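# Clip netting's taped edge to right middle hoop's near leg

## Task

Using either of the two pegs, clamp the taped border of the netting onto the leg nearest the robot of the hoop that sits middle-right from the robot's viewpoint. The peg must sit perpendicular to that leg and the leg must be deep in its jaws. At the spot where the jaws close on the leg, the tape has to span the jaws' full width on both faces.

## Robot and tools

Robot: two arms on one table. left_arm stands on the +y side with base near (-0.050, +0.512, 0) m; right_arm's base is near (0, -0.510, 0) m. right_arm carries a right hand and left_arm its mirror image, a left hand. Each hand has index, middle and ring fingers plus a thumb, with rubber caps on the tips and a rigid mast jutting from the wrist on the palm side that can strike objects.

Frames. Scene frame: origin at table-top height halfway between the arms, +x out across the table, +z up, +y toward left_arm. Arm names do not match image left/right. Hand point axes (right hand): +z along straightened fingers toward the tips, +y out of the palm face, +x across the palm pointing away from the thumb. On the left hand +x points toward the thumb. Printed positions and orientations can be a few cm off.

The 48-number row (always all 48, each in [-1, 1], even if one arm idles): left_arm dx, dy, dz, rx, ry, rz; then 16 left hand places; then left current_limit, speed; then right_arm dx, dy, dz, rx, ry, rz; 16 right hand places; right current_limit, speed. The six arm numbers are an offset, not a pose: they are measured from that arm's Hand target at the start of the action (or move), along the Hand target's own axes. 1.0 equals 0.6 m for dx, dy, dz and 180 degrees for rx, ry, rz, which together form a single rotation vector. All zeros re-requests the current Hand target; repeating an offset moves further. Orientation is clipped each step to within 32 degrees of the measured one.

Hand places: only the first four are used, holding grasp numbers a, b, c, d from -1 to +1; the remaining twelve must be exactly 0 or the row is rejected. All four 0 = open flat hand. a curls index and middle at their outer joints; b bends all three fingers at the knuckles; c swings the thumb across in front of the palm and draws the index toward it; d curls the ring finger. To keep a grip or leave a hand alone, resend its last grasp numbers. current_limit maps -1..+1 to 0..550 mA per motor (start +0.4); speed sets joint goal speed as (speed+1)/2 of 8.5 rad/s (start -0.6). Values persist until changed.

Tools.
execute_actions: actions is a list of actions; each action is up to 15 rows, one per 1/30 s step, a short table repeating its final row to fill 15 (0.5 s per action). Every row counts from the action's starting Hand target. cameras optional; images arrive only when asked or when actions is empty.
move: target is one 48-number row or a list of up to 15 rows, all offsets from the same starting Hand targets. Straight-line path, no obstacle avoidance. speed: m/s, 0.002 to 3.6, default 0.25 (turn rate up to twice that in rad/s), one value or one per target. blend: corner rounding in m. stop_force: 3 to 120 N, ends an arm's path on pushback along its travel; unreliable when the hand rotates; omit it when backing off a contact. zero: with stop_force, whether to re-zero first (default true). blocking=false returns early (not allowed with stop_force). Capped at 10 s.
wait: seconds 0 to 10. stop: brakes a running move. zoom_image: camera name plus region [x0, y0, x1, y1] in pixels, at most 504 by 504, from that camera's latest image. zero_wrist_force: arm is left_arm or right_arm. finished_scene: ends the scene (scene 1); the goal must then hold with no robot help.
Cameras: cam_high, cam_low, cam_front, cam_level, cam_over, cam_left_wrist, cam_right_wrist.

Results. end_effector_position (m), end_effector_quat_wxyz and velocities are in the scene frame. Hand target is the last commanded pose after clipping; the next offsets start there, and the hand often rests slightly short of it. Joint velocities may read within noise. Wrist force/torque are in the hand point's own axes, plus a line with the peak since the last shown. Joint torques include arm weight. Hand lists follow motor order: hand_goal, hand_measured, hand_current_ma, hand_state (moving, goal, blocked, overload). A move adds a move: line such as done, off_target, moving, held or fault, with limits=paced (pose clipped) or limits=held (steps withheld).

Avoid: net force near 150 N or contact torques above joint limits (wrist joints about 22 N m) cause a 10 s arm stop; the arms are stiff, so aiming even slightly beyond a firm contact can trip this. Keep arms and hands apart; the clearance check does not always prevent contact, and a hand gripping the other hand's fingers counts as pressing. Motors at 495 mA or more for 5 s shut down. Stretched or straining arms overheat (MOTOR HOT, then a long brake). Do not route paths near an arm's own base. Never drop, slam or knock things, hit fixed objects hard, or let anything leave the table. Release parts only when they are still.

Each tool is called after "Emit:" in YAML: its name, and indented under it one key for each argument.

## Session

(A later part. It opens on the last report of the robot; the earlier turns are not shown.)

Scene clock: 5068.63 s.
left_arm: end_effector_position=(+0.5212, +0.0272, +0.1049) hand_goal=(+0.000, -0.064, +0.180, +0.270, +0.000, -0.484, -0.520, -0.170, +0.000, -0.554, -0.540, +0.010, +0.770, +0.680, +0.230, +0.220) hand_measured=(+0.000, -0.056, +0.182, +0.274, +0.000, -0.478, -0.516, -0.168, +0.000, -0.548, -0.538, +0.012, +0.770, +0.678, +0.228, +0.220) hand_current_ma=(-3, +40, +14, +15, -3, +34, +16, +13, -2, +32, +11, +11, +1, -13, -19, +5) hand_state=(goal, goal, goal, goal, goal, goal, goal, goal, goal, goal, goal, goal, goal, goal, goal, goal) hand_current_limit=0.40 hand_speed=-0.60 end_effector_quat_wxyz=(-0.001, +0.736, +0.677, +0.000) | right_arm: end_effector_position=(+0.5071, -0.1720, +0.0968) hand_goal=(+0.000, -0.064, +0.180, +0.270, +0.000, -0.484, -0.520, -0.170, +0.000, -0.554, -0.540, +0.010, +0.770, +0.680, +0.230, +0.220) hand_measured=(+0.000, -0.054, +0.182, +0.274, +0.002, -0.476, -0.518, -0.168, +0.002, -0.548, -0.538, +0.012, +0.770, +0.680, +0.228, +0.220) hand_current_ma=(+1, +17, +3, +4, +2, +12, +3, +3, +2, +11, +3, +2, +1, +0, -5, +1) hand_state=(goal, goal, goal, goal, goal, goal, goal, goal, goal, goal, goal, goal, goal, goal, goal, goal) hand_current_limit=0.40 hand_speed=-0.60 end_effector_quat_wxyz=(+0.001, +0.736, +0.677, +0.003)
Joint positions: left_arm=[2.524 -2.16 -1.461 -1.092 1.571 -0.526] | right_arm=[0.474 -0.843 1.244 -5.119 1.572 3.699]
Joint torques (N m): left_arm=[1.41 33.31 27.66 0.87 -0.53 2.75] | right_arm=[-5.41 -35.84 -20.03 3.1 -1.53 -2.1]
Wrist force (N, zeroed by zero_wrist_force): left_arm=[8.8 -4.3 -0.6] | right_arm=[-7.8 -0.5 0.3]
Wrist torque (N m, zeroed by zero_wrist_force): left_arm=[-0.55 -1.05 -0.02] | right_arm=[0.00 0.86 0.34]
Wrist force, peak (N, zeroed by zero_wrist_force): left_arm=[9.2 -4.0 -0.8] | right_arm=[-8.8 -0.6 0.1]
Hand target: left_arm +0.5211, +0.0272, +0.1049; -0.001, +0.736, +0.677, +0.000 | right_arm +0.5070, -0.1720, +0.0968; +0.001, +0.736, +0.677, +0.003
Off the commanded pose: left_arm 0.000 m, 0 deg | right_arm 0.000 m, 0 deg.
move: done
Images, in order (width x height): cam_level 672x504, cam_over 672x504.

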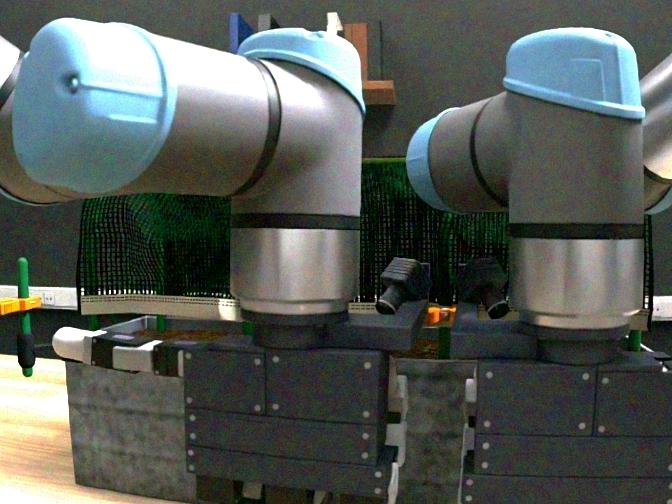

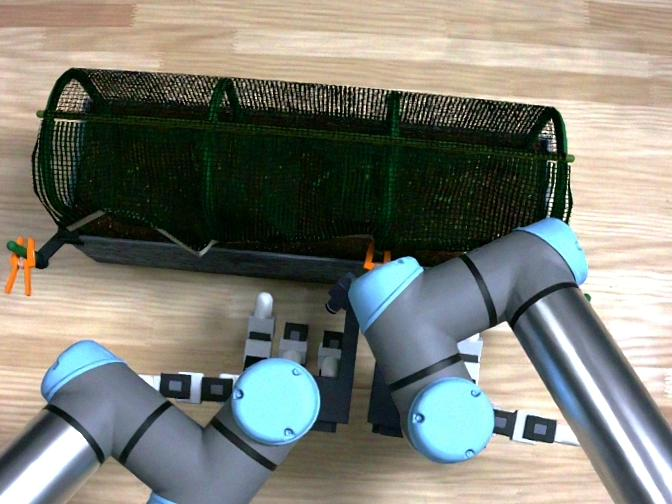

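Emit:
zoom_image:
  camera: "cam_level"
  region: [422, 292, 466, 336]

Emit:
wait:
  seconds: 0.1
  cameras: ["cam_high", "cam_front", "cam_low"]

Scaled by 11.455 from the camera's 672x504 image, which has a finer 960x720 frame.

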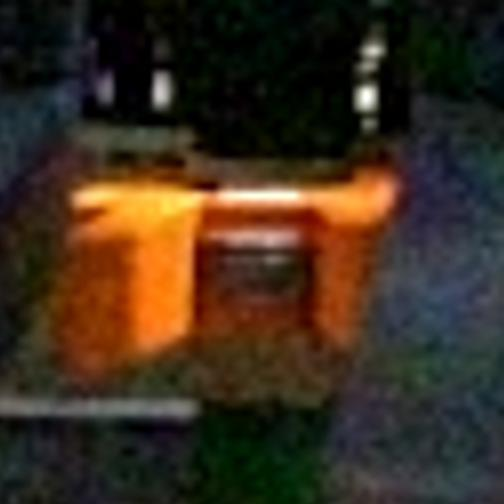

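Scene clock: 5105.07 s.
left_arm: end_effector_position=(+0.5211, +0.0272, +0.1049) hand_goal=(+0.000, -0.064, +0.180, +0.270, +0.000, -0.484, -0.520, -0.170, +0.000, -0.554, -0.540, +0.010, +0.770, +0.680, +0.230, +0.220) hand_measured=(+0.000, -0.056, +0.182, +0.274, +0.000, -0.478, -0.516, -0.168, +0.000, -0.548, -0.538, +0.012, +0.770, +0.678, +0.228, +0.220) hand_current_ma=(-3, +40, +14, +15, -3, +34, +16, +13, -2, +32, +11, +11, +1, -13, -19, +5) hand_state=(goal, goal, goal, goal, goal, goal, goal, goal, goal, goal, goal, goal, goal, goal, goal, goal) hand_current_limit=0.40 hand_speed=-0.60 end_effector_quat_wxyz=(-0.001, +0.736, +0.677, +0.000) | right_arm: end_effector_position=(+0.5070, -0.1720, +0.0968) hand_goal=(+0.000, -0.064, +0.180, +0.270, +0.000, -0.484, -0.520, -0.170, +0.000, -0.554, -0.540, +0.010, +0.770, +0.680, +0.230, +0.220) hand_measured=(+0.000, -0.054, +0.182, +0.274, +0.002, -0.476, -0.518, -0.168, +0.002, -0.548, -0.538, +0.012, +0.770, +0.680, +0.228, +0.220) hand_current_ma=(+1, +17, +3, +4, +2, +12, +3, +3, +2, +11, +3, +2, +1, +0, -5, +1) hand_state=(goal, goal, goal, goal, goal, goal, goal, goal, goal, goal, goal, goal, goal, goal, goal, goal) hand_current_limit=0.40 hand_speed=-0.60 end_effector_quat_wxyz=(+0.001, +0.736, +0.677, +0.003)
Joint positions: left_arm=[2.523 -2.16 -1.462 -1.092 1.571 -0.526] | right_arm=[0.474 -0.843 1.244 -5.119 1.572 3.699]
Joint torques (N m): left_arm=[-6.65 70.01 13.12 5.17 0.73 -0.61] | right_arm=[10.38 -58.33 -6.77 0.96 -1.43 0.51]
Wrist force (N, zeroed by zero_wrist_force): left_arm=[8.9 -4.3 -0.4] | right_arm=[-7.8 -0.3 0.3]
Wrist torque (N m, zeroed by zero_wrist_force): left_arm=[-0.57 -1.06 -0.01] | right_arm=[0.03 0.85 0.34]
Wrist force, peak (N, zeroed by zero_wrist_force): left_arm=[9.2 -4.5 -0.5] | right_arm=[-8.2 -0.5 0.6]
Hand target: left_arm +0.5211, +0.0272, +0.1049; -0.001, +0.736, +0.677, +0.000 | right_arm +0.5070, -0.1720, +0.0968; +0.001, +0.736, +0.677, +0.003
Off the commanded pose: left_arm 0.000 m, 0 deg | right_arm 0.000 m, 0 deg.
wait: 0.10 s; at rest from the start
Images, in order (width x height): cam_high 672x504, cam_low 672x504, cam_front 672x504.

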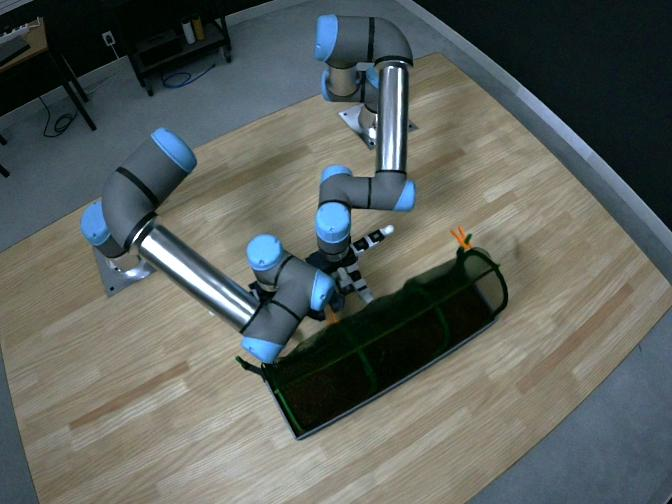

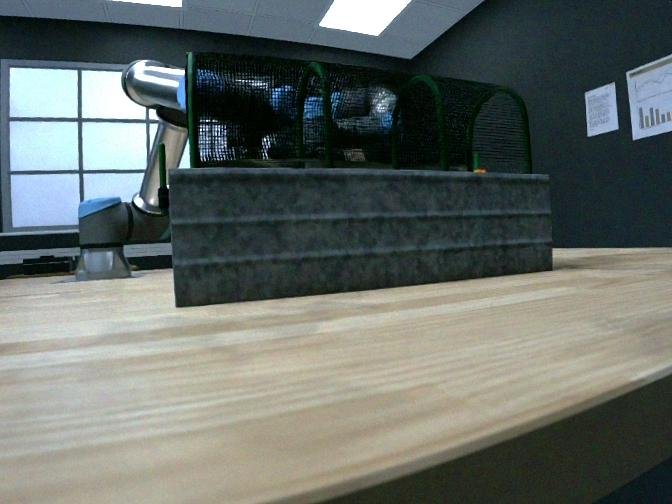

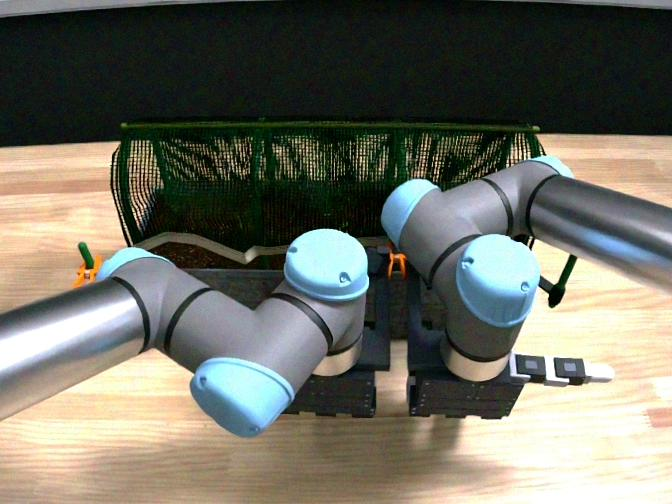

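Emit:
zoom_image:
  camera: "cam_front"
  region: [360, 220, 430, 290]

Emit:
zoom_image:
  camera: "cam_low"
  region: [290, 110, 400, 180]

Emit:
zoom_image:
  camera: "cam_high"
  region: [300, 280, 380, 350]

Scaled by 7.200 from the camera's 672x504 image, which has a finer 960x720 frame.

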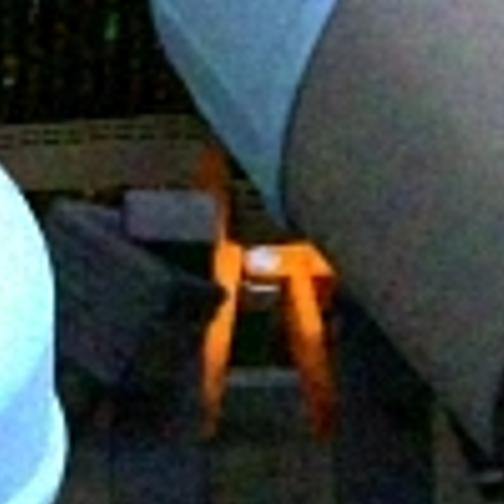

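Scaled by 4.582 from the camera's 672x504 image, which has a finer 960x720 frame.

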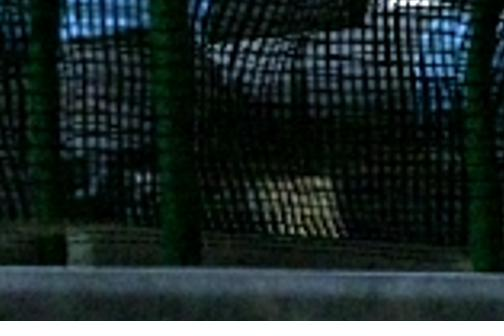

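Scaled by 6.300 from the camera's 672x504 image, which has a finer 960x720 frame.

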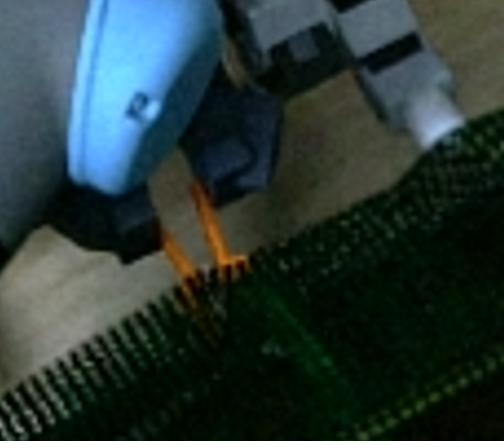

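Emit:
move:
  target: [0.002,0,0,0,0,0,0.6,0.7,0,0.7,0,0,0,0,0,0,0,0,0,0,0,0,0.4,-0.6,-0.002,0,0,0,0,0,0.6,0.7,0,0.7,0,0,0,0,0,0,0,0,0,0,0,0,0.4,-0.6]
  speed: 0.005

Emit:
move:
  target: [0.002,0,0,0,0,0,0.6,0.7,0,0.7,0,0,0,0,0,0,0,0,0,0,0,0,0.4,-0.6,-0.002,0,0,0,0,0,0.6,0.7,0,0.7,0,0,0,0,0,0,0,0,0,0,0,0,0.4,-0.6]
  speed: 0.005
  cameras: ["cam_level", "cam_over"]

Emit:
zoom_image:
  camera: "cam_over"
  region: [350, 235, 400, 295]

Emit:
zoom_image:
  camera: "cam_level"
  region: [416, 290, 476, 350]

Scene clock: 5119.93 s.
left_arm: end_effector_position=(+0.5212, +0.0285, +0.1049) hand_goal=(+0.000, -0.064, +0.180, +0.270, +0.000, -0.484, -0.520, -0.170, +0.000, -0.554, -0.540, +0.010, +0.770, +0.680, +0.230, +0.220) hand_measured=(+0.000, -0.056, +0.182, +0.274, +0.000, -0.478, -0.516, -0.168, +0.000, -0.548, -0.538, +0.012, +0.770, +0.678, +0.228, +0.220) hand_current_ma=(-3, +40, +14, +15, -3, +34, +16, +13, -2, +32, +11, +11, +1, -13, -19, +5) hand_state=(goal, goal, goal, goal, goal, goal, goal, goal, goal, goal, goal, goal, goal, goal, goal, goal) hand_current_limit=0.40 hand_speed=-0.60 end_effector_quat_wxyz=(-0.001, +0.736, +0.677, +0.000) | right_arm: end_effector_position=(+0.5069, -0.1732, +0.0968) hand_goal=(+0.000, -0.064, +0.180, +0.270, +0.000, -0.484, -0.520, -0.170, +0.000, -0.554, -0.540, +0.010, +0.770, +0.680, +0.230, +0.220) hand_measured=(+0.000, -0.054, +0.182, +0.274, +0.002, -0.476, -0.518, -0.168, +0.002, -0.548, -0.538, +0.012, +0.770, +0.680, +0.228, +0.220) hand_current_ma=(+1, +17, +3, +4, +2, +12, +3, +3, +2, +11, +3, +2, +1, +0, -5, +1) hand_state=(goal, goal, goal, goal, goal, goal, goal, goal, goal, goal, goal, goal, goal, goal, goal, goal) hand_current_limit=0.40 hand_speed=-0.60 end_effector_quat_wxyz=(+0.001, +0.736, +0.677, +0.003)
Joint positions: left_arm=[2.525 -2.159 -1.464 -1.091 1.571 -0.525] | right_arm=[0.472 -0.845 1.248 -5.121 1.572 3.697]
Joint torques (N m): left_arm=[1.5 68.47 14.27 5.6 0.98 2.83] | right_arm=[-5.04 -57 -7.81 0.65 -1.4 -2.01]
Wrist force (N, zeroed by zero_wrist_force): left_arm=[6.4 -1.3 0.3] | right_arm=[-5.8 2.1 0.8]
Wrist torque (N m, zeroed by zero_wrist_force): left_arm=[-0.20 -0.77 -0.15] | right_arm=[0.31 0.58 0.47]
Wrist force, peak (N, zeroed by zero_wrist_force): left_arm=[9.3 -4.1 -1.0] | right_arm=[-8.2 -0.3 0.4]
Hand target: left_arm +0.5212, +0.0284, +0.1049; -0.001, +0.736, +0.677, +0.000 | right_arm +0.5069, -0.1732, +0.0968; +0.001, +0.736, +0.677, +0.003
Off the commanded pose: left_arm 0.000 m, 0 deg | right_arm 0.000 m, 0 deg.
move: done

Scene clock: 5120.63 s.
left_arm: end_effector_position=(+0.5213, +0.0297, +0.1049) hand_goal=(+0.000, -0.064, +0.180, +0.270, +0.000, -0.484, -0.520, -0.170, +0.000, -0.554, -0.540, +0.010, +0.770, +0.680, +0.230, +0.220) hand_measured=(+0.000, -0.056, +0.182, +0.274, +0.000, -0.478, -0.516, -0.168, +0.000, -0.548, -0.538, +0.012, +0.770, +0.678, +0.228, +0.220) hand_current_ma=(-3, +40, +14, +15, -3, +34, +16, +13, -2, +32, +11, +11, +1, -13, -19, +5) hand_state=(goal, goal, goal, goal, goal, goal, goal, goal, goal, goal, goal, goal, goal, goal, goal, goal) hand_current_limit=0.40 hand_speed=-0.60 end_effector_quat_wxyz=(-0.001, +0.736, +0.677, +0.000) | right_arm: end_effector_position=(+0.5068, -0.1744, +0.0968) hand_goal=(+0.000, -0.064, +0.180, +0.270, +0.000, -0.484, -0.520, -0.170, +0.000, -0.554, -0.540, +0.010, +0.770, +0.680, +0.230, +0.220) hand_measured=(+0.000, -0.054, +0.182, +0.274, +0.002, -0.476, -0.518, -0.168, +0.002, -0.548, -0.538, +0.012, +0.770, +0.680, +0.228, +0.220) hand_current_ma=(+1, +17, +3, +4, +2, +12, +3, +3, +2, +11, +3, +2, +1, +0, -5, +1) hand_state=(goal, goal, goal, goal, goal, goal, goal, goal, goal, goal, goal, goal, goal, goal, goal, goal) hand_current_limit=0.40 hand_speed=-0.60 end_effector_quat_wxyz=(+0.001, +0.736, +0.677, +0.003)
Joint positions: left_arm=[2.527 -2.157 -1.467 -1.09 1.571 -0.523] | right_arm=[0.47 -0.847 1.251 -5.122 1.572 3.695]
Joint torques (N m): left_arm=[1.18 68.87 12.89 5.24 1.18 2.79] | right_arm=[-5.67 -55.38 -8.81 0.9 -1.31 -1.88]
Wrist force (N, zeroed by zero_wrist_force): left_arm=[4.4 1.3 -0.2] | right_arm=[-4.0 1.8 0.1]
Wrist torque (N m, zeroed by zero_wrist_force): left_arm=[0.12 -0.47 -0.28] | right_arm=[0.26 0.43 0.40]
Wrist force, peak (N, zeroed by zero_wrist_force): left_arm=[6.7 -1.8 -0.8] | right_arm=[-6.0 2.2 0.7]
Hand target: left_arm +0.5213, +0.0296, +0.1049; -0.001, +0.736, +0.677, +0.000 | right_arm +0.5068, -0.1744, +0.0968; +0.001, +0.736, +0.677, +0.003
Off the commanded pose: left_arm 0.000 m, 0 deg | right_arm 0.000 m, 0 deg.
move: done
Images, in order (width x height): cam_level 672x504, cam_over 672x504.

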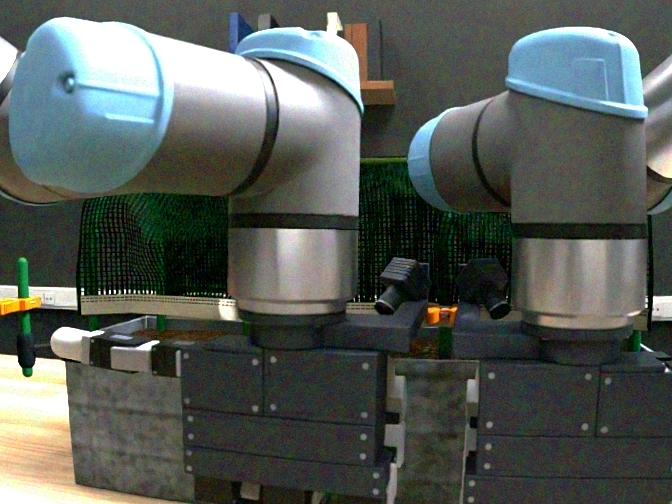

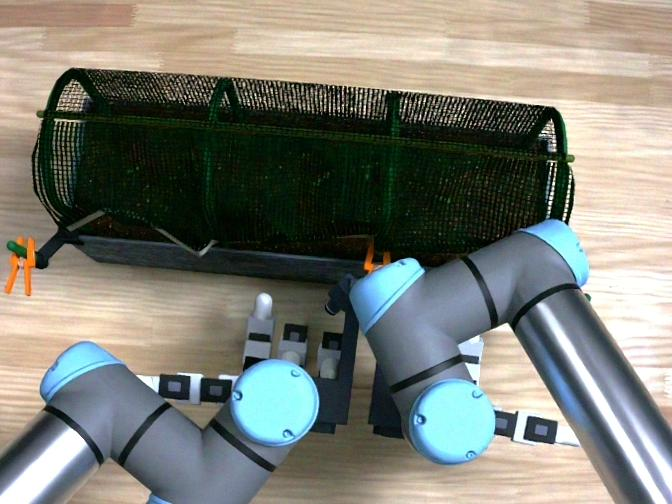

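Scaled by 8.400 from the camera's 672x504 image, which has a finer 960x720 frame.

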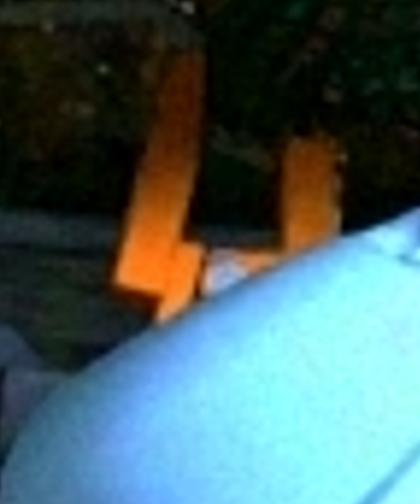

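Scaled by 8.400 from the camera's 672x504 image, which has a finer 960x720 frame.

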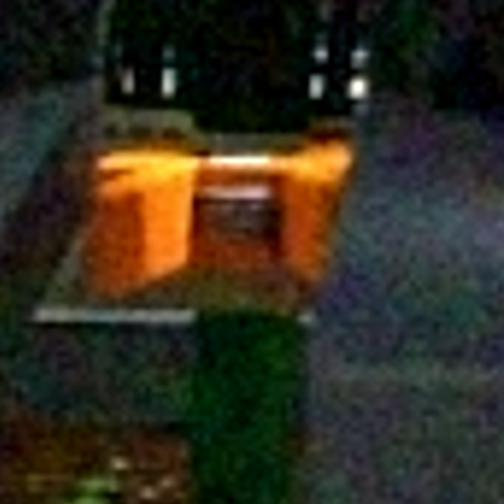

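Emit:
move:
  target: [0.004,0.001,0,0,0,0,0.6,0.7,0,0.7,0,0,0,0,0,0,0,0,0,0,0,0,0.4,-0.6,-0.004,0.001,0,0,0,0,0.6,0.7,0,0.7,0,0,0,0,0,0,0,0,0,0,0,0,0.4,-0.6]
  speed: 0.005
  cameras: ["cam_level", "cam_over"]

Emit:
zoom_image:
  camera: "cam_over"
  region: [350, 235, 400, 295]

Emit:
zoom_image:
  camera: "cam_level"
  region: [416, 290, 476, 350]

Scene clock: 5133.03 s.
left_arm: end_effector_position=(+0.5221, +0.0320, +0.1049) hand_goal=(+0.000, -0.064, +0.180, +0.270, +0.000, -0.484, -0.520, -0.170, +0.000, -0.554, -0.540, +0.010, +0.770, +0.680, +0.230, +0.220) hand_measured=(+0.000, -0.056, +0.182, +0.274, +0.000, -0.478, -0.516, -0.168, +0.000, -0.548, -0.538, +0.012, +0.770, +0.678, +0.228, +0.220) hand_current_ma=(-3, +40, +14, +15, -3, +34, +16, +13, -2, +32, +11, +11, +1, -13, -19, +5) hand_state=(goal, goal, goal, goal, goal, goal, goal, goal, goal, goal, goal, goal, goal, goal, goal, goal) hand_current_limit=0.40 hand_speed=-0.60 end_effector_quat_wxyz=(-0.001, +0.736, +0.677, +0.000) | right_arm: end_effector_position=(+0.5072, -0.1769, +0.0968) hand_goal=(+0.000, -0.064, +0.180, +0.270, +0.000, -0.484, -0.520, -0.170, +0.000, -0.554, -0.540, +0.010, +0.770, +0.680, +0.230, +0.220) hand_measured=(+0.000, -0.054, +0.182, +0.274, +0.002, -0.476, -0.518, -0.168, +0.002, -0.548, -0.538, +0.012, +0.770, +0.680, +0.228, +0.220) hand_current_ma=(+1, +17, +3, +4, +2, +12, +3, +3, +2, +11, +3, +2, +1, +0, -5, +1) hand_state=(goal, goal, goal, goal, goal, goal, goal, goal, goal, goal, goal, goal, goal, goal, goal, goal) hand_current_limit=0.40 hand_speed=-0.60 end_effector_quat_wxyz=(+0.001, +0.736, +0.677, +0.003)
Joint positions: left_arm=[2.53 -2.154 -1.471 -1.088 1.571 -0.52] | right_arm=[0.466 -0.85 1.257 -5.125 1.572 3.691]
Joint torques (N m): left_arm=[0.4 68.62 14.45 5.25 1.14 2.14] | right_arm=[-3.22 -55.19 -8.34 0.94 -1.14 -1.34]
Wrist force (N, zeroed by zero_wrist_force): left_arm=[3.0 1.3 0.5] | right_arm=[-3.0 1.5 0.0]
Wrist torque (N m, zeroed by zero_wrist_force): left_arm=[0.15 -0.32 -0.20] | right_arm=[0.22 0.32 0.32]
Wrist force, peak (N, zeroed by zero_wrist_force): left_arm=[4.9 1.2 -0.3] | right_arm=[-4.6 1.9 0.8]
Hand target: left_arm +0.5221, +0.0320, +0.1049; -0.001, +0.736, +0.677, +0.000 | right_arm +0.5072, -0.1769, +0.0968; +0.001, +0.736, +0.677, +0.003
Off the commanded pose: left_arm 0.000 m, 0 deg | right_arm 0.000 m, 0 deg.
move: done
Images, in order (width x height): cam_level 672x504, cam_over 672x504.

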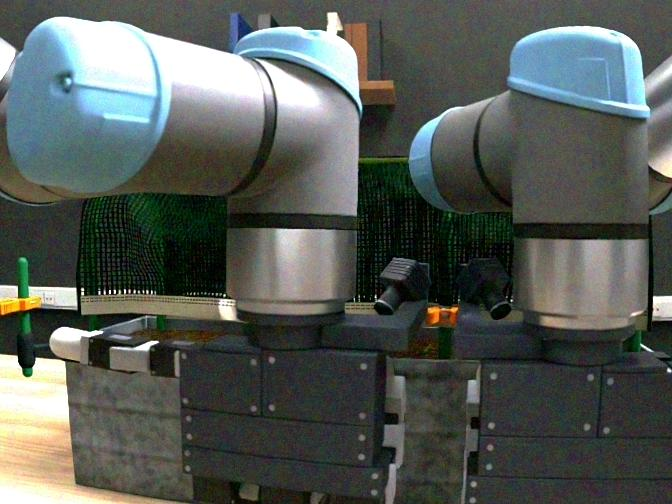

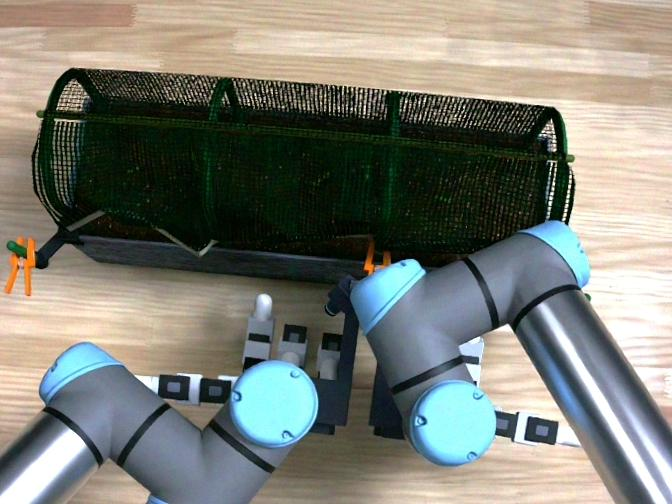

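Scaled by 8.400 from the camera's 672x504 image, which has a finer 960x720 frame.

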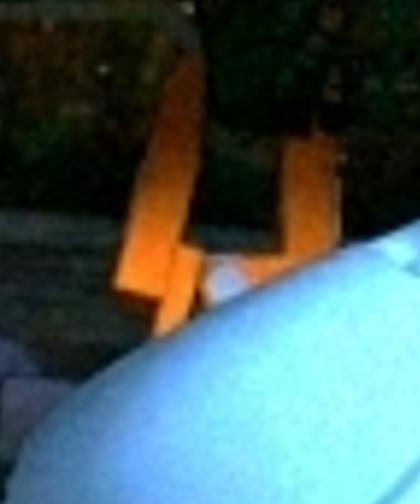

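Scaled by 8.400 from the camera's 672x504 image, which has a finer 960x720 frame.

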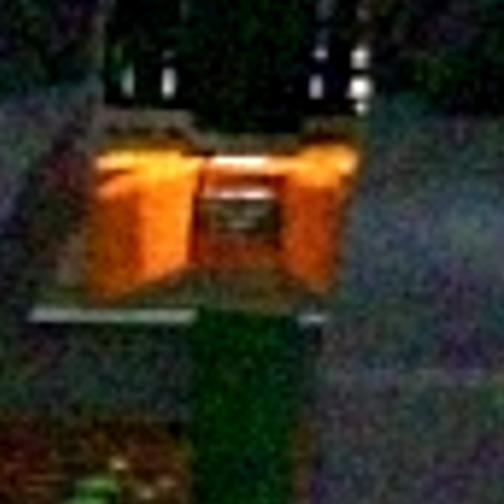

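Emit:
move:
  target: [0.003,0.004,0,0,0,0,0.6,0.7,0,0.7,0,0,0,0,0,0,0,0,0,0,0,0,0.4,-0.6,-0.003,0.004,0,0,0,0,0.6,0.7,0,0.7,0,0,0,0,0,0,0,0,0,0,0,0,0.4,-0.6]
  speed: 0.005

Emit:
move:
  target: [0.003,0.002,0,0,0,0,0.6,0.7,0,0.7,0,0,0,0,0,0,0,0,0,0,0,0,0.4,-0.6,-0.003,0.002,0,0,0,0,0.6,0.7,0,0.7,0,0,0,0,0,0,0,0,0,0,0,0,0.4,-0.6]
  speed: 0.005
  cameras: ["cam_level", "cam_over"]

Emit:
zoom_image:
  camera: "cam_over"
  region: [350, 235, 400, 295]

Emit:
zoom_image:
  camera: "cam_level"
  region: [416, 290, 476, 350]

Scene clock: 5149.43 s.
left_arm: end_effector_position=(+0.5247, +0.0336, +0.1049) hand_goal=(+0.000, -0.064, +0.180, +0.270, +0.000, -0.484, -0.520, -0.170, +0.000, -0.554, -0.540, +0.010, +0.770, +0.680, +0.230, +0.220) hand_measured=(+0.000, -0.056, +0.182, +0.274, +0.000, -0.478, -0.516, -0.168, +0.000, -0.548, -0.538, +0.012, +0.770, +0.678, +0.228, +0.220) hand_current_ma=(-3, +40, +14, +15, -3, +34, +16, +13, -2, +32, +11, +11, +1, -13, -19, +5) hand_state=(goal, goal, goal, goal, goal, goal, goal, goal, goal, goal, goal, goal, goal, goal, goal, goal) hand_current_limit=0.40 hand_speed=-0.60 end_effector_quat_wxyz=(-0.001, +0.736, +0.677, +0.000) | right_arm: end_effector_position=(+0.5095, -0.1789, +0.0968) hand_goal=(+0.000, -0.064, +0.180, +0.270, +0.000, -0.484, -0.520, -0.170, +0.000, -0.554, -0.540, +0.010, +0.770, +0.680, +0.230, +0.220) hand_measured=(+0.000, -0.054, +0.182, +0.274, +0.002, -0.476, -0.518, -0.168, +0.002, -0.548, -0.538, +0.012, +0.770, +0.680, +0.228, +0.220) hand_current_ma=(+1, +17, +3, +4, +2, +12, +3, +3, +2, +11, +3, +2, +1, +0, -5, +1) hand_state=(goal, goal, goal, goal, goal, goal, goal, goal, goal, goal, goal, goal, goal, goal, goal, goal) hand_current_limit=0.40 hand_speed=-0.60 end_effector_quat_wxyz=(+0.001, +0.736, +0.677, +0.003)
Joint positions: left_arm=[2.534 -2.156 -1.469 -1.089 1.571 -0.516] | right_arm=[0.461 -0.849 1.255 -5.124 1.571 3.686]
Joint torques (N m): left_arm=[5.53 29.26 30.9 0 1.21 1.59] | right_arm=[-10.11 -27.81 -22.57 4.55 -0.75 -0.79]
Wrist force (N, zeroed by zero_wrist_force): left_arm=[0.3 0.1 0.1] | right_arm=[-0.5 0.2 -0.2]
Wrist torque (N m, zeroed by zero_wrist_force): left_arm=[0.03 0.00 -0.01] | right_arm=[0.05 0.08 0.12]
Wrist force, peak (N, zeroed by zero_wrist_force): left_arm=[3.6 1.2 0.9] | right_arm=[-3.5 1.2 -0.1]
Hand target: left_arm +0.5247, +0.0336, +0.1049; -0.001, +0.736, +0.677, +0.000 | right_arm +0.5095, -0.1789, +0.0968; +0.001, +0.736, +0.677, +0.003
Off the commanded pose: left_arm 0.000 m, 0 deg | right_arm 0.000 m, 0 deg.
move: done

Scene clock: 5150.13 s.
left_arm: end_effector_position=(+0.5260, +0.0353, +0.1048) hand_goal=(+0.000, -0.064, +0.180, +0.270, +0.000, -0.484, -0.520, -0.170, +0.000, -0.554, -0.540, +0.010, +0.770, +0.680, +0.230, +0.220) hand_measured=(+0.000, -0.056, +0.182, +0.274, +0.000, -0.478, -0.516, -0.168, +0.000, -0.548, -0.538, +0.012, +0.770, +0.678, +0.228, +0.220) hand_current_ma=(-3, +40, +14, +15, -3, +34, +16, +13, -2, +32, +11, +11, +1, -13, -19, +5) hand_state=(goal, goal, goal, goal, goal, goal, goal, goal, goal, goal, goal, goal, goal, goal, goal, goal) hand_current_limit=0.40 hand_speed=-0.60 end_effector_quat_wxyz=(-0.001, +0.736, +0.677, +0.000) | right_arm: end_effector_position=(+0.5105, -0.1808, +0.0969) hand_goal=(+0.000, -0.064, +0.180, +0.270, +0.000, -0.484, -0.520, -0.170, +0.000, -0.554, -0.540, +0.010, +0.770, +0.680, +0.230, +0.220) hand_measured=(+0.000, -0.054, +0.182, +0.274, +0.002, -0.476, -0.518, -0.168, +0.002, -0.548, -0.538, +0.012, +0.770, +0.680, +0.228, +0.220) hand_current_ma=(+1, +17, +3, +4, +2, +12, +3, +3, +2, +11, +3, +2, +1, +0, -5, +1) hand_state=(goal, goal, goal, goal, goal, goal, goal, goal, goal, goal, goal, goal, goal, goal, goal, goal) hand_current_limit=0.40 hand_speed=-0.60 end_effector_quat_wxyz=(+0.001, +0.736, +0.677, +0.003)
Joint positions: left_arm=[2.537 -2.155 -1.47 -1.089 1.571 -0.512] | right_arm=[0.457 -0.85 1.257 -5.125 1.571 3.682]
Joint torques (N m): left_arm=[4.37 71 10.53 5.45 1.62 1.51] | right_arm=[-21.06 -43.93 -4.05 0.78 -0.91 -0.82]
Wrist force (N, zeroed by zero_wrist_force): left_arm=[0.0 -0.1 0.4] | right_arm=[-0.4 0.6 -0.4]
Wrist torque (N m, zeroed by zero_wrist_force): left_arm=[-0.02 0.04 -0.02] | right_arm=[0.10 0.07 0.13]
Wrist force, peak (N, zeroed by zero_wrist_force): left_arm=[0.2 0.1 0.6] | right_arm=[-0.7 0.6 -0.3]
Hand target: left_arm +0.5260, +0.0353, +0.1049; -0.001, +0.736, +0.677, +0.000 | right_arm +0.5105, -0.1808, +0.0968; +0.001, +0.736, +0.677, +0.003
Off the commanded pose: left_arm 0.000 m, 0 deg | right_arm 0.000 m, 0 deg.
move: done
Images, in order (width x height): cam_level 672x504, cam_over 672x504.

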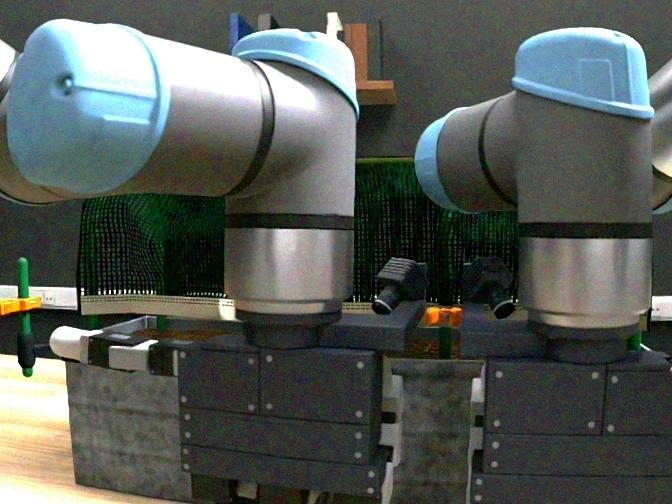

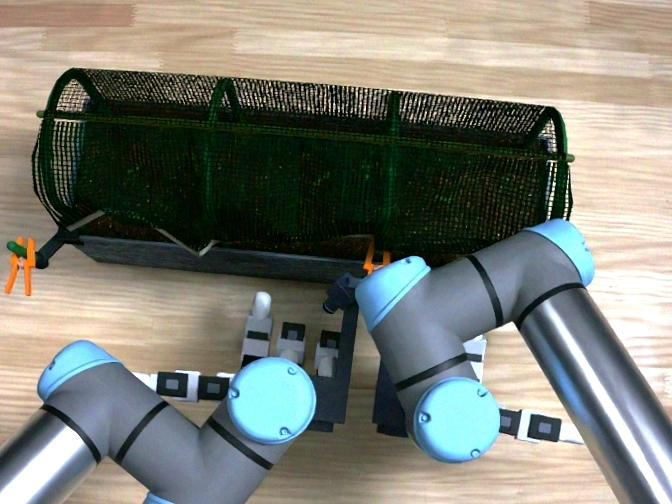

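Scaled by 8.400 from the camera's 672x504 image, which has a finer 960x720 frame.

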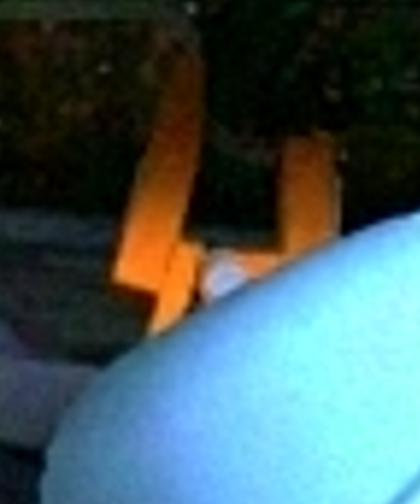

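Scaled by 8.400 from the camera's 672x504 image, which has a finer 960x720 frame.

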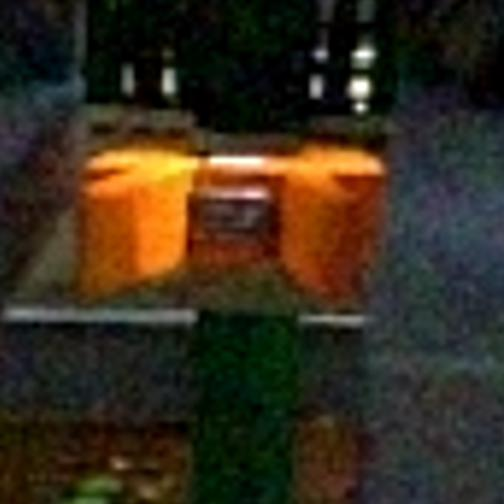

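Emit:
move:
  target: [0.012,-0.002,0,0,0,0,0.6,0.7,0,0.7,0,0,0,0,0,0,0,0,0,0,0,0,0.4,-0.6,-0.012,-0.002,0,0,0,0,0.6,0.7,0,0.7,0,0,0,0,0,0,0,0,0,0,0,0,0.4,-0.6]
  speed: 0.01

Emit:
move:
  target:
    - [0.02,-0.03,0,0,0,0,0.6,0.7,0,0.7,0,0,0,0,0,0,0,0,0,0,0,0,0.4,-0.6,-0.02,-0.03,0,0,0,0,0.6,0.7,0,0.7,0,0,0,0,0,0,0,0,0,0,0,0,0.4,-0.6]
    - [0.02,-0.12,0,0,0,0,0.6,0.7,0,0.7,0,0,0,0,0,0,0,0,0,0,0,0,0.4,-0.6,-0.02,-0.12,0,0,0,0,0.6,0.7,0,0.7,0,0,0,0,0,0,0,0,0,0,0,0,0.4,-0.6]
  speed: 0.04
  blend: [0.005,0]
  cameras: ["cam_level", "cam_over"]

Emit:
zoom_image:
  camera: "cam_over"
  region: [350, 225, 410, 295]

Emit:
zoom_image:
  camera: "cam_level"
  region: [416, 290, 476, 350]

Scene clock: 5164.37 s.
left_arm: end_effector_position=(+0.5254, +0.0426, +0.1049) hand_goal=(+0.000, -0.064, +0.180, +0.270, +0.000, -0.484, -0.520, -0.170, +0.000, -0.554, -0.540, +0.010, +0.770, +0.680, +0.230, +0.220) hand_measured=(+0.000, -0.056, +0.182, +0.274, +0.000, -0.478, -0.516, -0.168, +0.000, -0.548, -0.538, +0.012, +0.770, +0.678, +0.228, +0.220) hand_current_ma=(-3, +40, +14, +15, -3, +34, +16, +13, -2, +32, +11, +11, +1, -13, -19, +5) hand_state=(goal, goal, goal, goal, goal, goal, goal, goal, goal, goal, goal, goal, goal, goal, goal, goal) hand_current_limit=0.40 hand_speed=-0.60 end_effector_quat_wxyz=(-0.001, +0.736, +0.677, +0.000) | right_arm: end_effector_position=(+0.5087, -0.1879, +0.0968) hand_goal=(+0.000, -0.064, +0.180, +0.270, +0.000, -0.484, -0.520, -0.170, +0.000, -0.554, -0.540, +0.010, +0.770, +0.680, +0.230, +0.220) hand_measured=(+0.000, -0.054, +0.182, +0.274, +0.002, -0.476, -0.518, -0.168, +0.002, -0.548, -0.538, +0.012, +0.770, +0.680, +0.228, +0.220) hand_current_ma=(+1, +17, +3, +4, +2, +12, +3, +3, +2, +11, +3, +2, +1, +0, -5, +1) hand_state=(goal, goal, goal, goal, goal, goal, goal, goal, goal, goal, goal, goal, goal, goal, goal, goal) hand_current_limit=0.40 hand_speed=-0.60 end_effector_quat_wxyz=(+0.001, +0.736, +0.677, +0.003)
Joint positions: left_arm=[2.546 -2.143 -1.49 -1.081 1.571 -0.504] | right_arm=[0.446 -0.864 1.282 -5.136 1.571 3.671]
Joint torques (N m): left_arm=[0.54 58.5 26.99 4.25 1.36 1.07] | right_arm=[1.19 -45.42 -22.27 2.1 -1.05 -0.22]
Wrist force (N, zeroed by zero_wrist_force): left_arm=[0.1 -0.1 0.5] | right_arm=[-0.5 0.5 -0.3]
Wrist torque (N m, zeroed by zero_wrist_force): left_arm=[-0.03 0.02 0.00] | right_arm=[0.08 0.09 0.13]
Wrist force, peak (N, zeroed by zero_wrist_force): left_arm=[0.1 0.1 0.7] | right_arm=[-0.6 0.6 -0.4]
Hand target: left_arm +0.5254, +0.0425, +0.1049; -0.001, +0.736, +0.677, +0.000 | right_arm +0.5087, -0.1878, +0.0968; +0.001, +0.736, +0.677, +0.003
Off the commanded pose: left_arm 0.000 m, 0 deg | right_arm 0.000 m, 0 deg.
move: done

Scene clock: 5166.57 s.
left_arm: end_effector_position=(+0.4546, +0.0604, +0.1052) hand_goal=(+0.000, -0.064, +0.180, +0.270, +0.000, -0.484, -0.520, -0.170, +0.000, -0.554, -0.540, +0.010, +0.770, +0.680, +0.230, +0.220) hand_measured=(+0.000, -0.056, +0.182, +0.274, +0.000, -0.478, -0.516, -0.168, +0.000, -0.548, -0.538, +0.012, +0.770, +0.678, +0.228, +0.220) hand_current_ma=(-3, +40, +14, +15, -3, +34, +16, +13, -2, +32, +11, +11, +1, -13, -19, +5) hand_state=(goal, goal, goal, goal, goal, goal, goal, goal, goal, goal, goal, goal, goal, goal, goal, goal) hand_current_limit=0.40 hand_speed=-0.60 end_effector_quat_wxyz=(+0.000, +0.736, +0.677, +0.000) | right_arm: end_effector_position=(+0.4359, -0.1937, +0.0965) hand_goal=(+0.000, -0.064, +0.180, +0.270, +0.000, -0.484, -0.520, -0.170, +0.000, -0.554, -0.540, +0.010, +0.770, +0.680, +0.230, +0.220) hand_measured=(+0.000, -0.054, +0.182, +0.274, +0.002, -0.476, -0.518, -0.168, +0.002, -0.548, -0.538, +0.012, +0.770, +0.680, +0.228, +0.220) hand_current_ma=(+1, +17, +3, +4, +2, +12, +3, +3, +2, +11, +3, +2, +1, +0, -5, +1) hand_state=(goal, goal, goal, goal, goal, goal, goal, goal, goal, goal, goal, goal, goal, goal, goal, goal) hand_current_limit=0.40 hand_speed=-0.60 end_effector_quat_wxyz=(+0.001, +0.736, +0.677, +0.003)
Joint positions: left_arm=[2.506 -2.015 -1.696 -1.002 1.571 -0.544] | right_arm=[0.502 -0.992 1.504 -5.23 1.572 3.727]
Joint torques (N m): left_arm=[4.16 20.97 31.85 1.36 -1.24 1.85] | right_arm=[-8.49 -25.95 -23.57 3.88 1.19 -1.07]
Wrist force (N, zeroed by zero_wrist_force): left_arm=[0.0 -0.1 0.3] | right_arm=[-0.3 0.2 -0.3]
Wrist torque (N m, zeroed by zero_wrist_force): left_arm=[-0.03 0.01 0.13] | right_arm=[0.06 0.06 -0.03]
Wrist force, peak (N, zeroed by zero_wrist_force): left_arm=[0.6 1.1 0.5] | right_arm=[-0.7 0.6 -0.5]
Hand target: left_arm +0.4547, +0.0605, +0.1050; -0.001, +0.736, +0.677, +0.000 | right_arm +0.4360, -0.1938, +0.0964; +0.001, +0.736, +0.677, +0.003
Off the commanded pose: left_arm 0.000 m, 0 deg | right_arm 0.000 m, 0 deg.
move: done
Images, in order (width x height): cam_level 672x504, cam_over 672x504.

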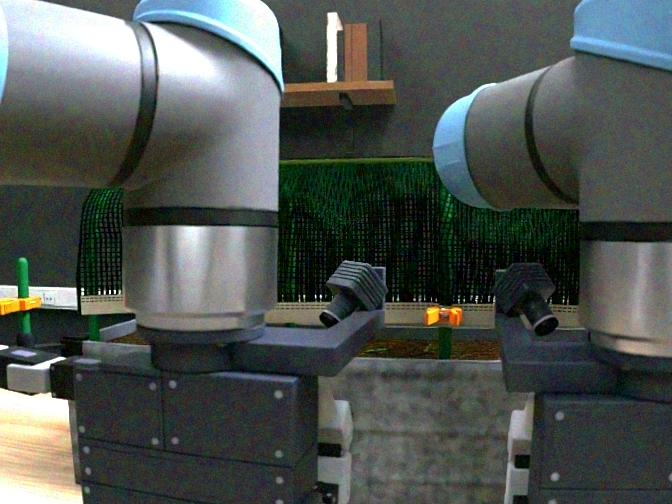

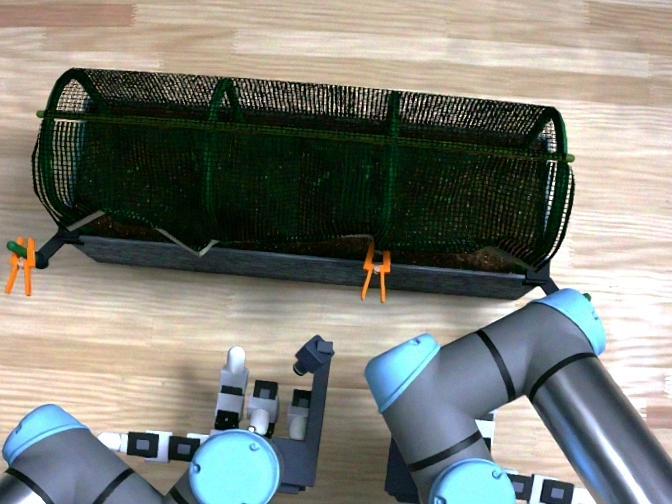

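Scaled by 7.200 from the camera's 672x504 image, which has a finer 960x720 frame.

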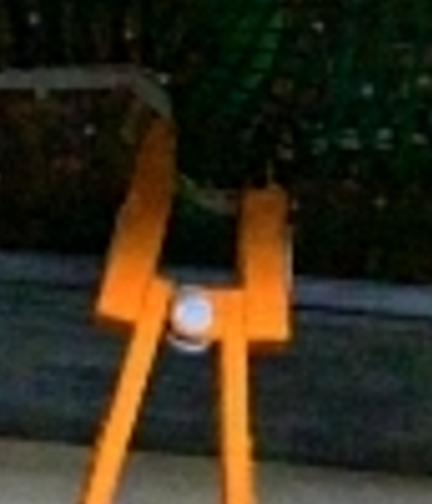

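Scaled by 8.400 from the camera's 672x504 image, which has a finer 960x720 frame.

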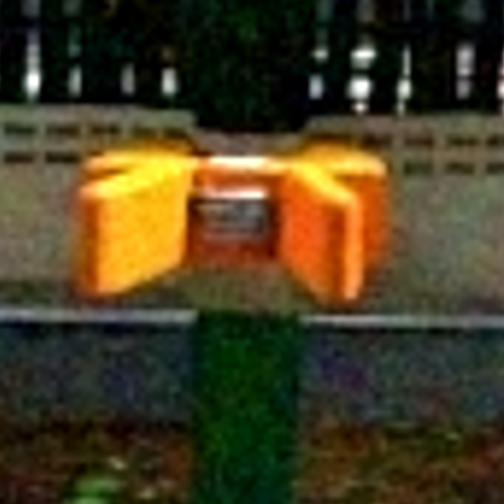

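Emit:
move:
  target: [0.15,-0.12,0,0,0,0,0.6,0.7,0,0.7,0,0,0,0,0,0,0,0,0,0,0,0,0.4,-0.6,-0.15,-0.12,0,0,0,0,0.6,0.7,0,0.7,0,0,0,0,0,0,0,0,0,0,0,0,0.4,-0.6]
  speed: 0.1
  cameras: ["cam_level", "cam_over", "cam_front", "cam_high", "cam_low"]

Emit:
zoom_image:
  camera: "cam_over"
  region: [355, 228, 395, 268]

Emit:
zoom_image:
  camera: "cam_front"
  region: [360, 220, 430, 290]

Emit:
zoom_image:
  camera: "cam_high"
  region: [300, 280, 380, 350]

Emit:
zoom_image:
  camera: "cam_low"
  region: [300, 140, 360, 180]

Scene clock: 5188.43 s.
left_arm: end_effector_position=(+0.3905, +0.1562, +0.1052) hand_goal=(+0.000, -0.064, +0.180, +0.270, +0.000, -0.484, -0.520, -0.170, +0.000, -0.554, -0.540, +0.010, +0.770, +0.680, +0.230, +0.220) hand_measured=(+0.000, -0.056, +0.182, +0.274, +0.000, -0.478, -0.516, -0.168, +0.000, -0.548, -0.538, +0.012, +0.770, +0.678, +0.228, +0.220) hand_current_ma=(-3, +40, +14, +15, -3, +34, +16, +13, -2, +32, +11, +11, +1, -13, -19, +5) hand_state=(goal, goal, goal, goal, goal, goal, goal, goal, goal, goal, goal, goal, goal, goal, goal, goal) hand_current_limit=0.40 hand_speed=-0.60 end_effector_quat_wxyz=(-0.001, +0.736, +0.677, +0.000) | right_arm: end_effector_position=(+0.3568, -0.2775, +0.0959) hand_goal=(+0.000, -0.064, +0.180, +0.270, +0.000, -0.484, -0.520, -0.170, +0.000, -0.554, -0.540, +0.010, +0.770, +0.680, +0.230, +0.220) hand_measured=(+0.000, -0.054, +0.182, +0.274, +0.002, -0.476, -0.518, -0.168, +0.002, -0.548, -0.538, +0.012, +0.770, +0.680, +0.228, +0.220) hand_current_ma=(+1, +17, +3, +4, +2, +12, +3, +3, +2, +11, +3, +2, +1, +0, -5, +1) hand_state=(goal, goal, goal, goal, goal, goal, goal, goal, goal, goal, goal, goal, goal, goal, goal, goal) hand_current_limit=0.40 hand_speed=-0.60 end_effector_quat_wxyz=(+0.001, +0.736, +0.677, +0.003)
Joint positions: left_arm=[2.585 -1.78 -2.031 -0.903 1.572 -0.464] | right_arm=[0.404 -1.232 1.882 -5.369 1.571 3.629]
Joint torques (N m): left_arm=[-5.05 12.26 20.89 -0.3 -0.87 -1.31] | right_arm=[10.09 -19.9 -12.57 4.19 -0.28 0.99]
Wrist force (N, zeroed by zero_wrist_force): left_arm=[0.4 -0.2 0.4] | right_arm=[-0.1 0.2 -0.2]
Wrist torque (N m, zeroed by zero_wrist_force): left_arm=[-0.08 -0.05 0.03] | right_arm=[0.06 0.03 0.16]
Wrist force, peak (N, zeroed by zero_wrist_force): left_arm=[-1.0 -2.0 0.3] | right_arm=[0.2 1.4 -0.1]
Hand target: left_arm +0.3904, +0.1561, +0.1051; -0.001, +0.736, +0.677, +0.000 | right_arm +0.3567, -0.2774, +0.0959; +0.001, +0.736, +0.677, +0.003
Off the commanded pose: left_arm 0.000 m, 0 deg | right_arm 0.000 m, 0 deg.
move: done
Images, in order (width x height): cam_high 672x504, cam_low 672x504, cam_front 672x504, cam_level 672x504, cam_over 672x504.

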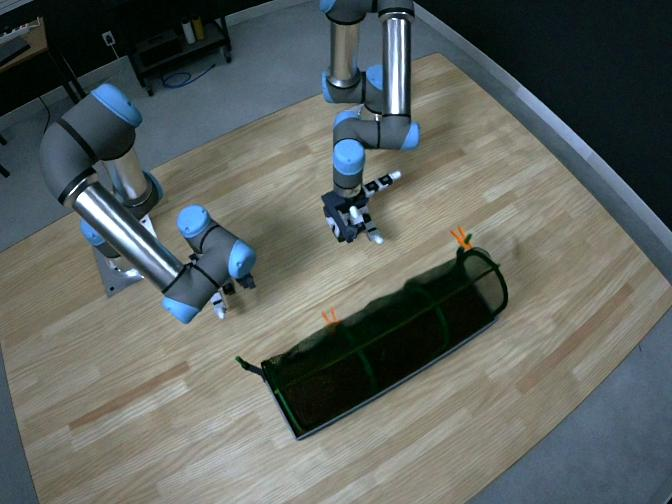

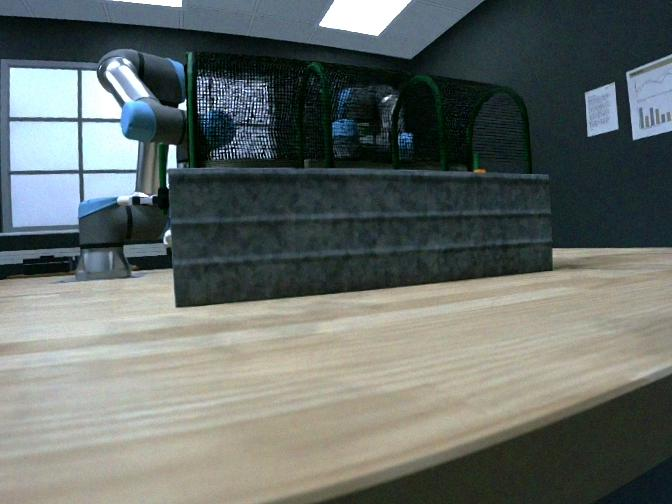

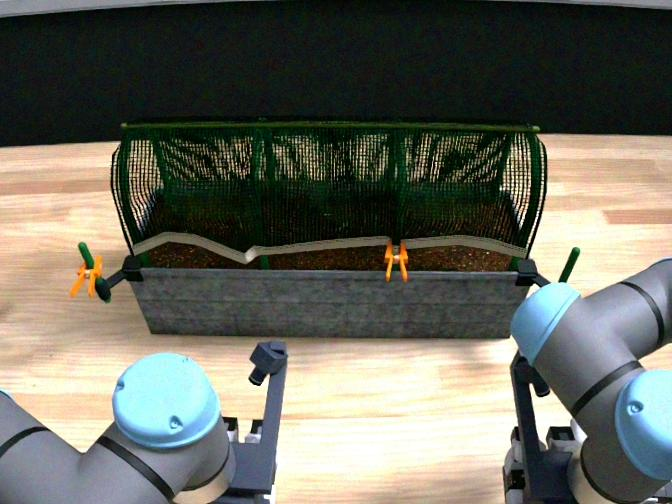

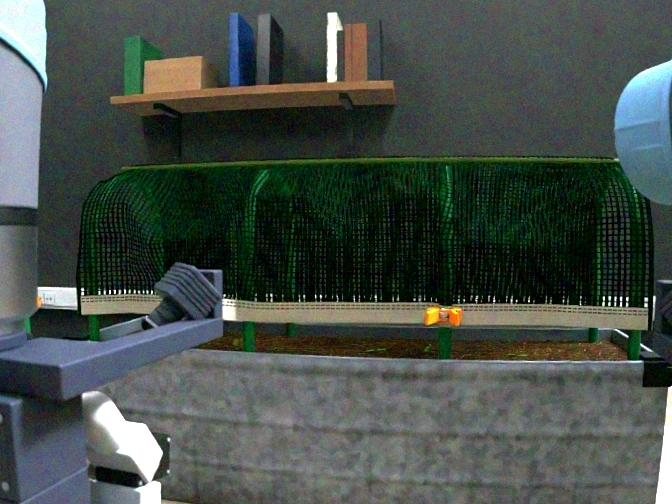

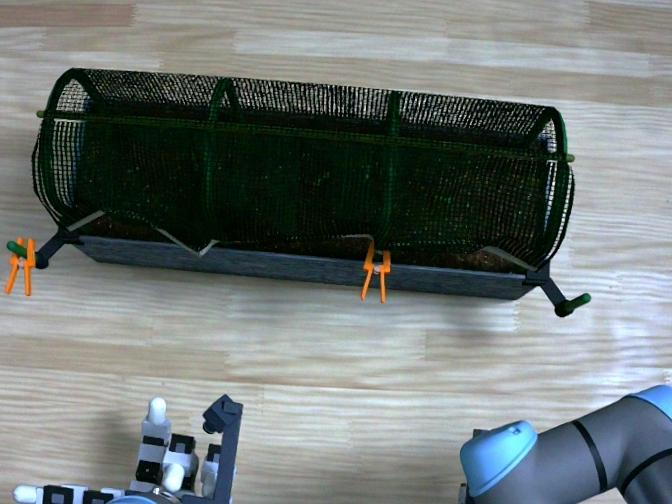

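Scaled by 12.600 from the camera's 672x504 image, which has a finer 960x720 frame.

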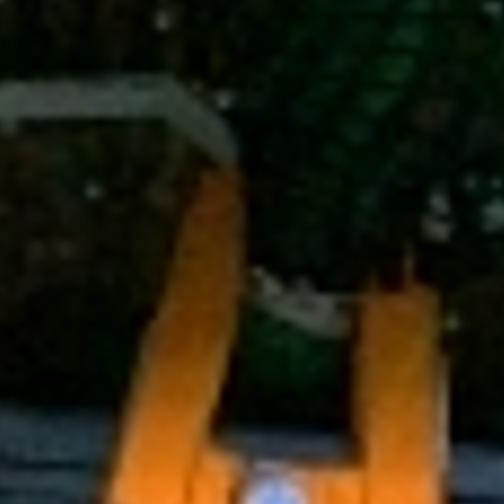

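Scaled by 7.200 from the camera's 672x504 image, which has a finer 960x720 frame.

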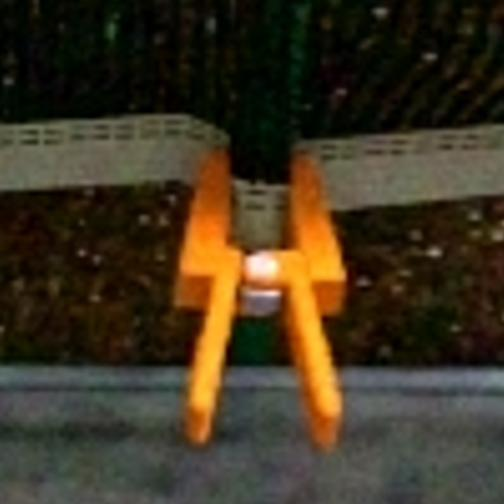

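Scaled by 6.300 from the camera's 672x504 image, which has a finer 960x720 frame.

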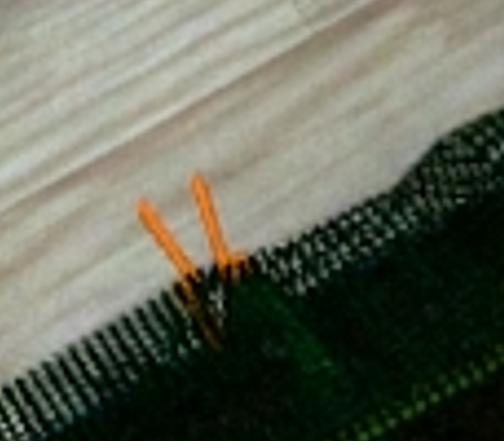

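Scaled by 8.400 from the camera's 672x504 image, which has a finer 960x720 frame.

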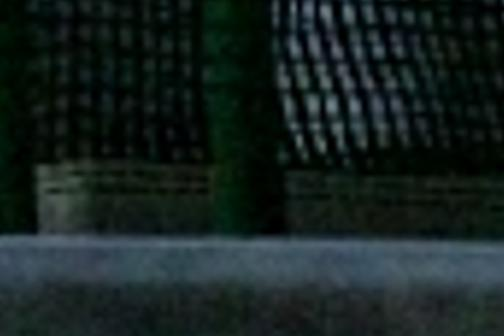

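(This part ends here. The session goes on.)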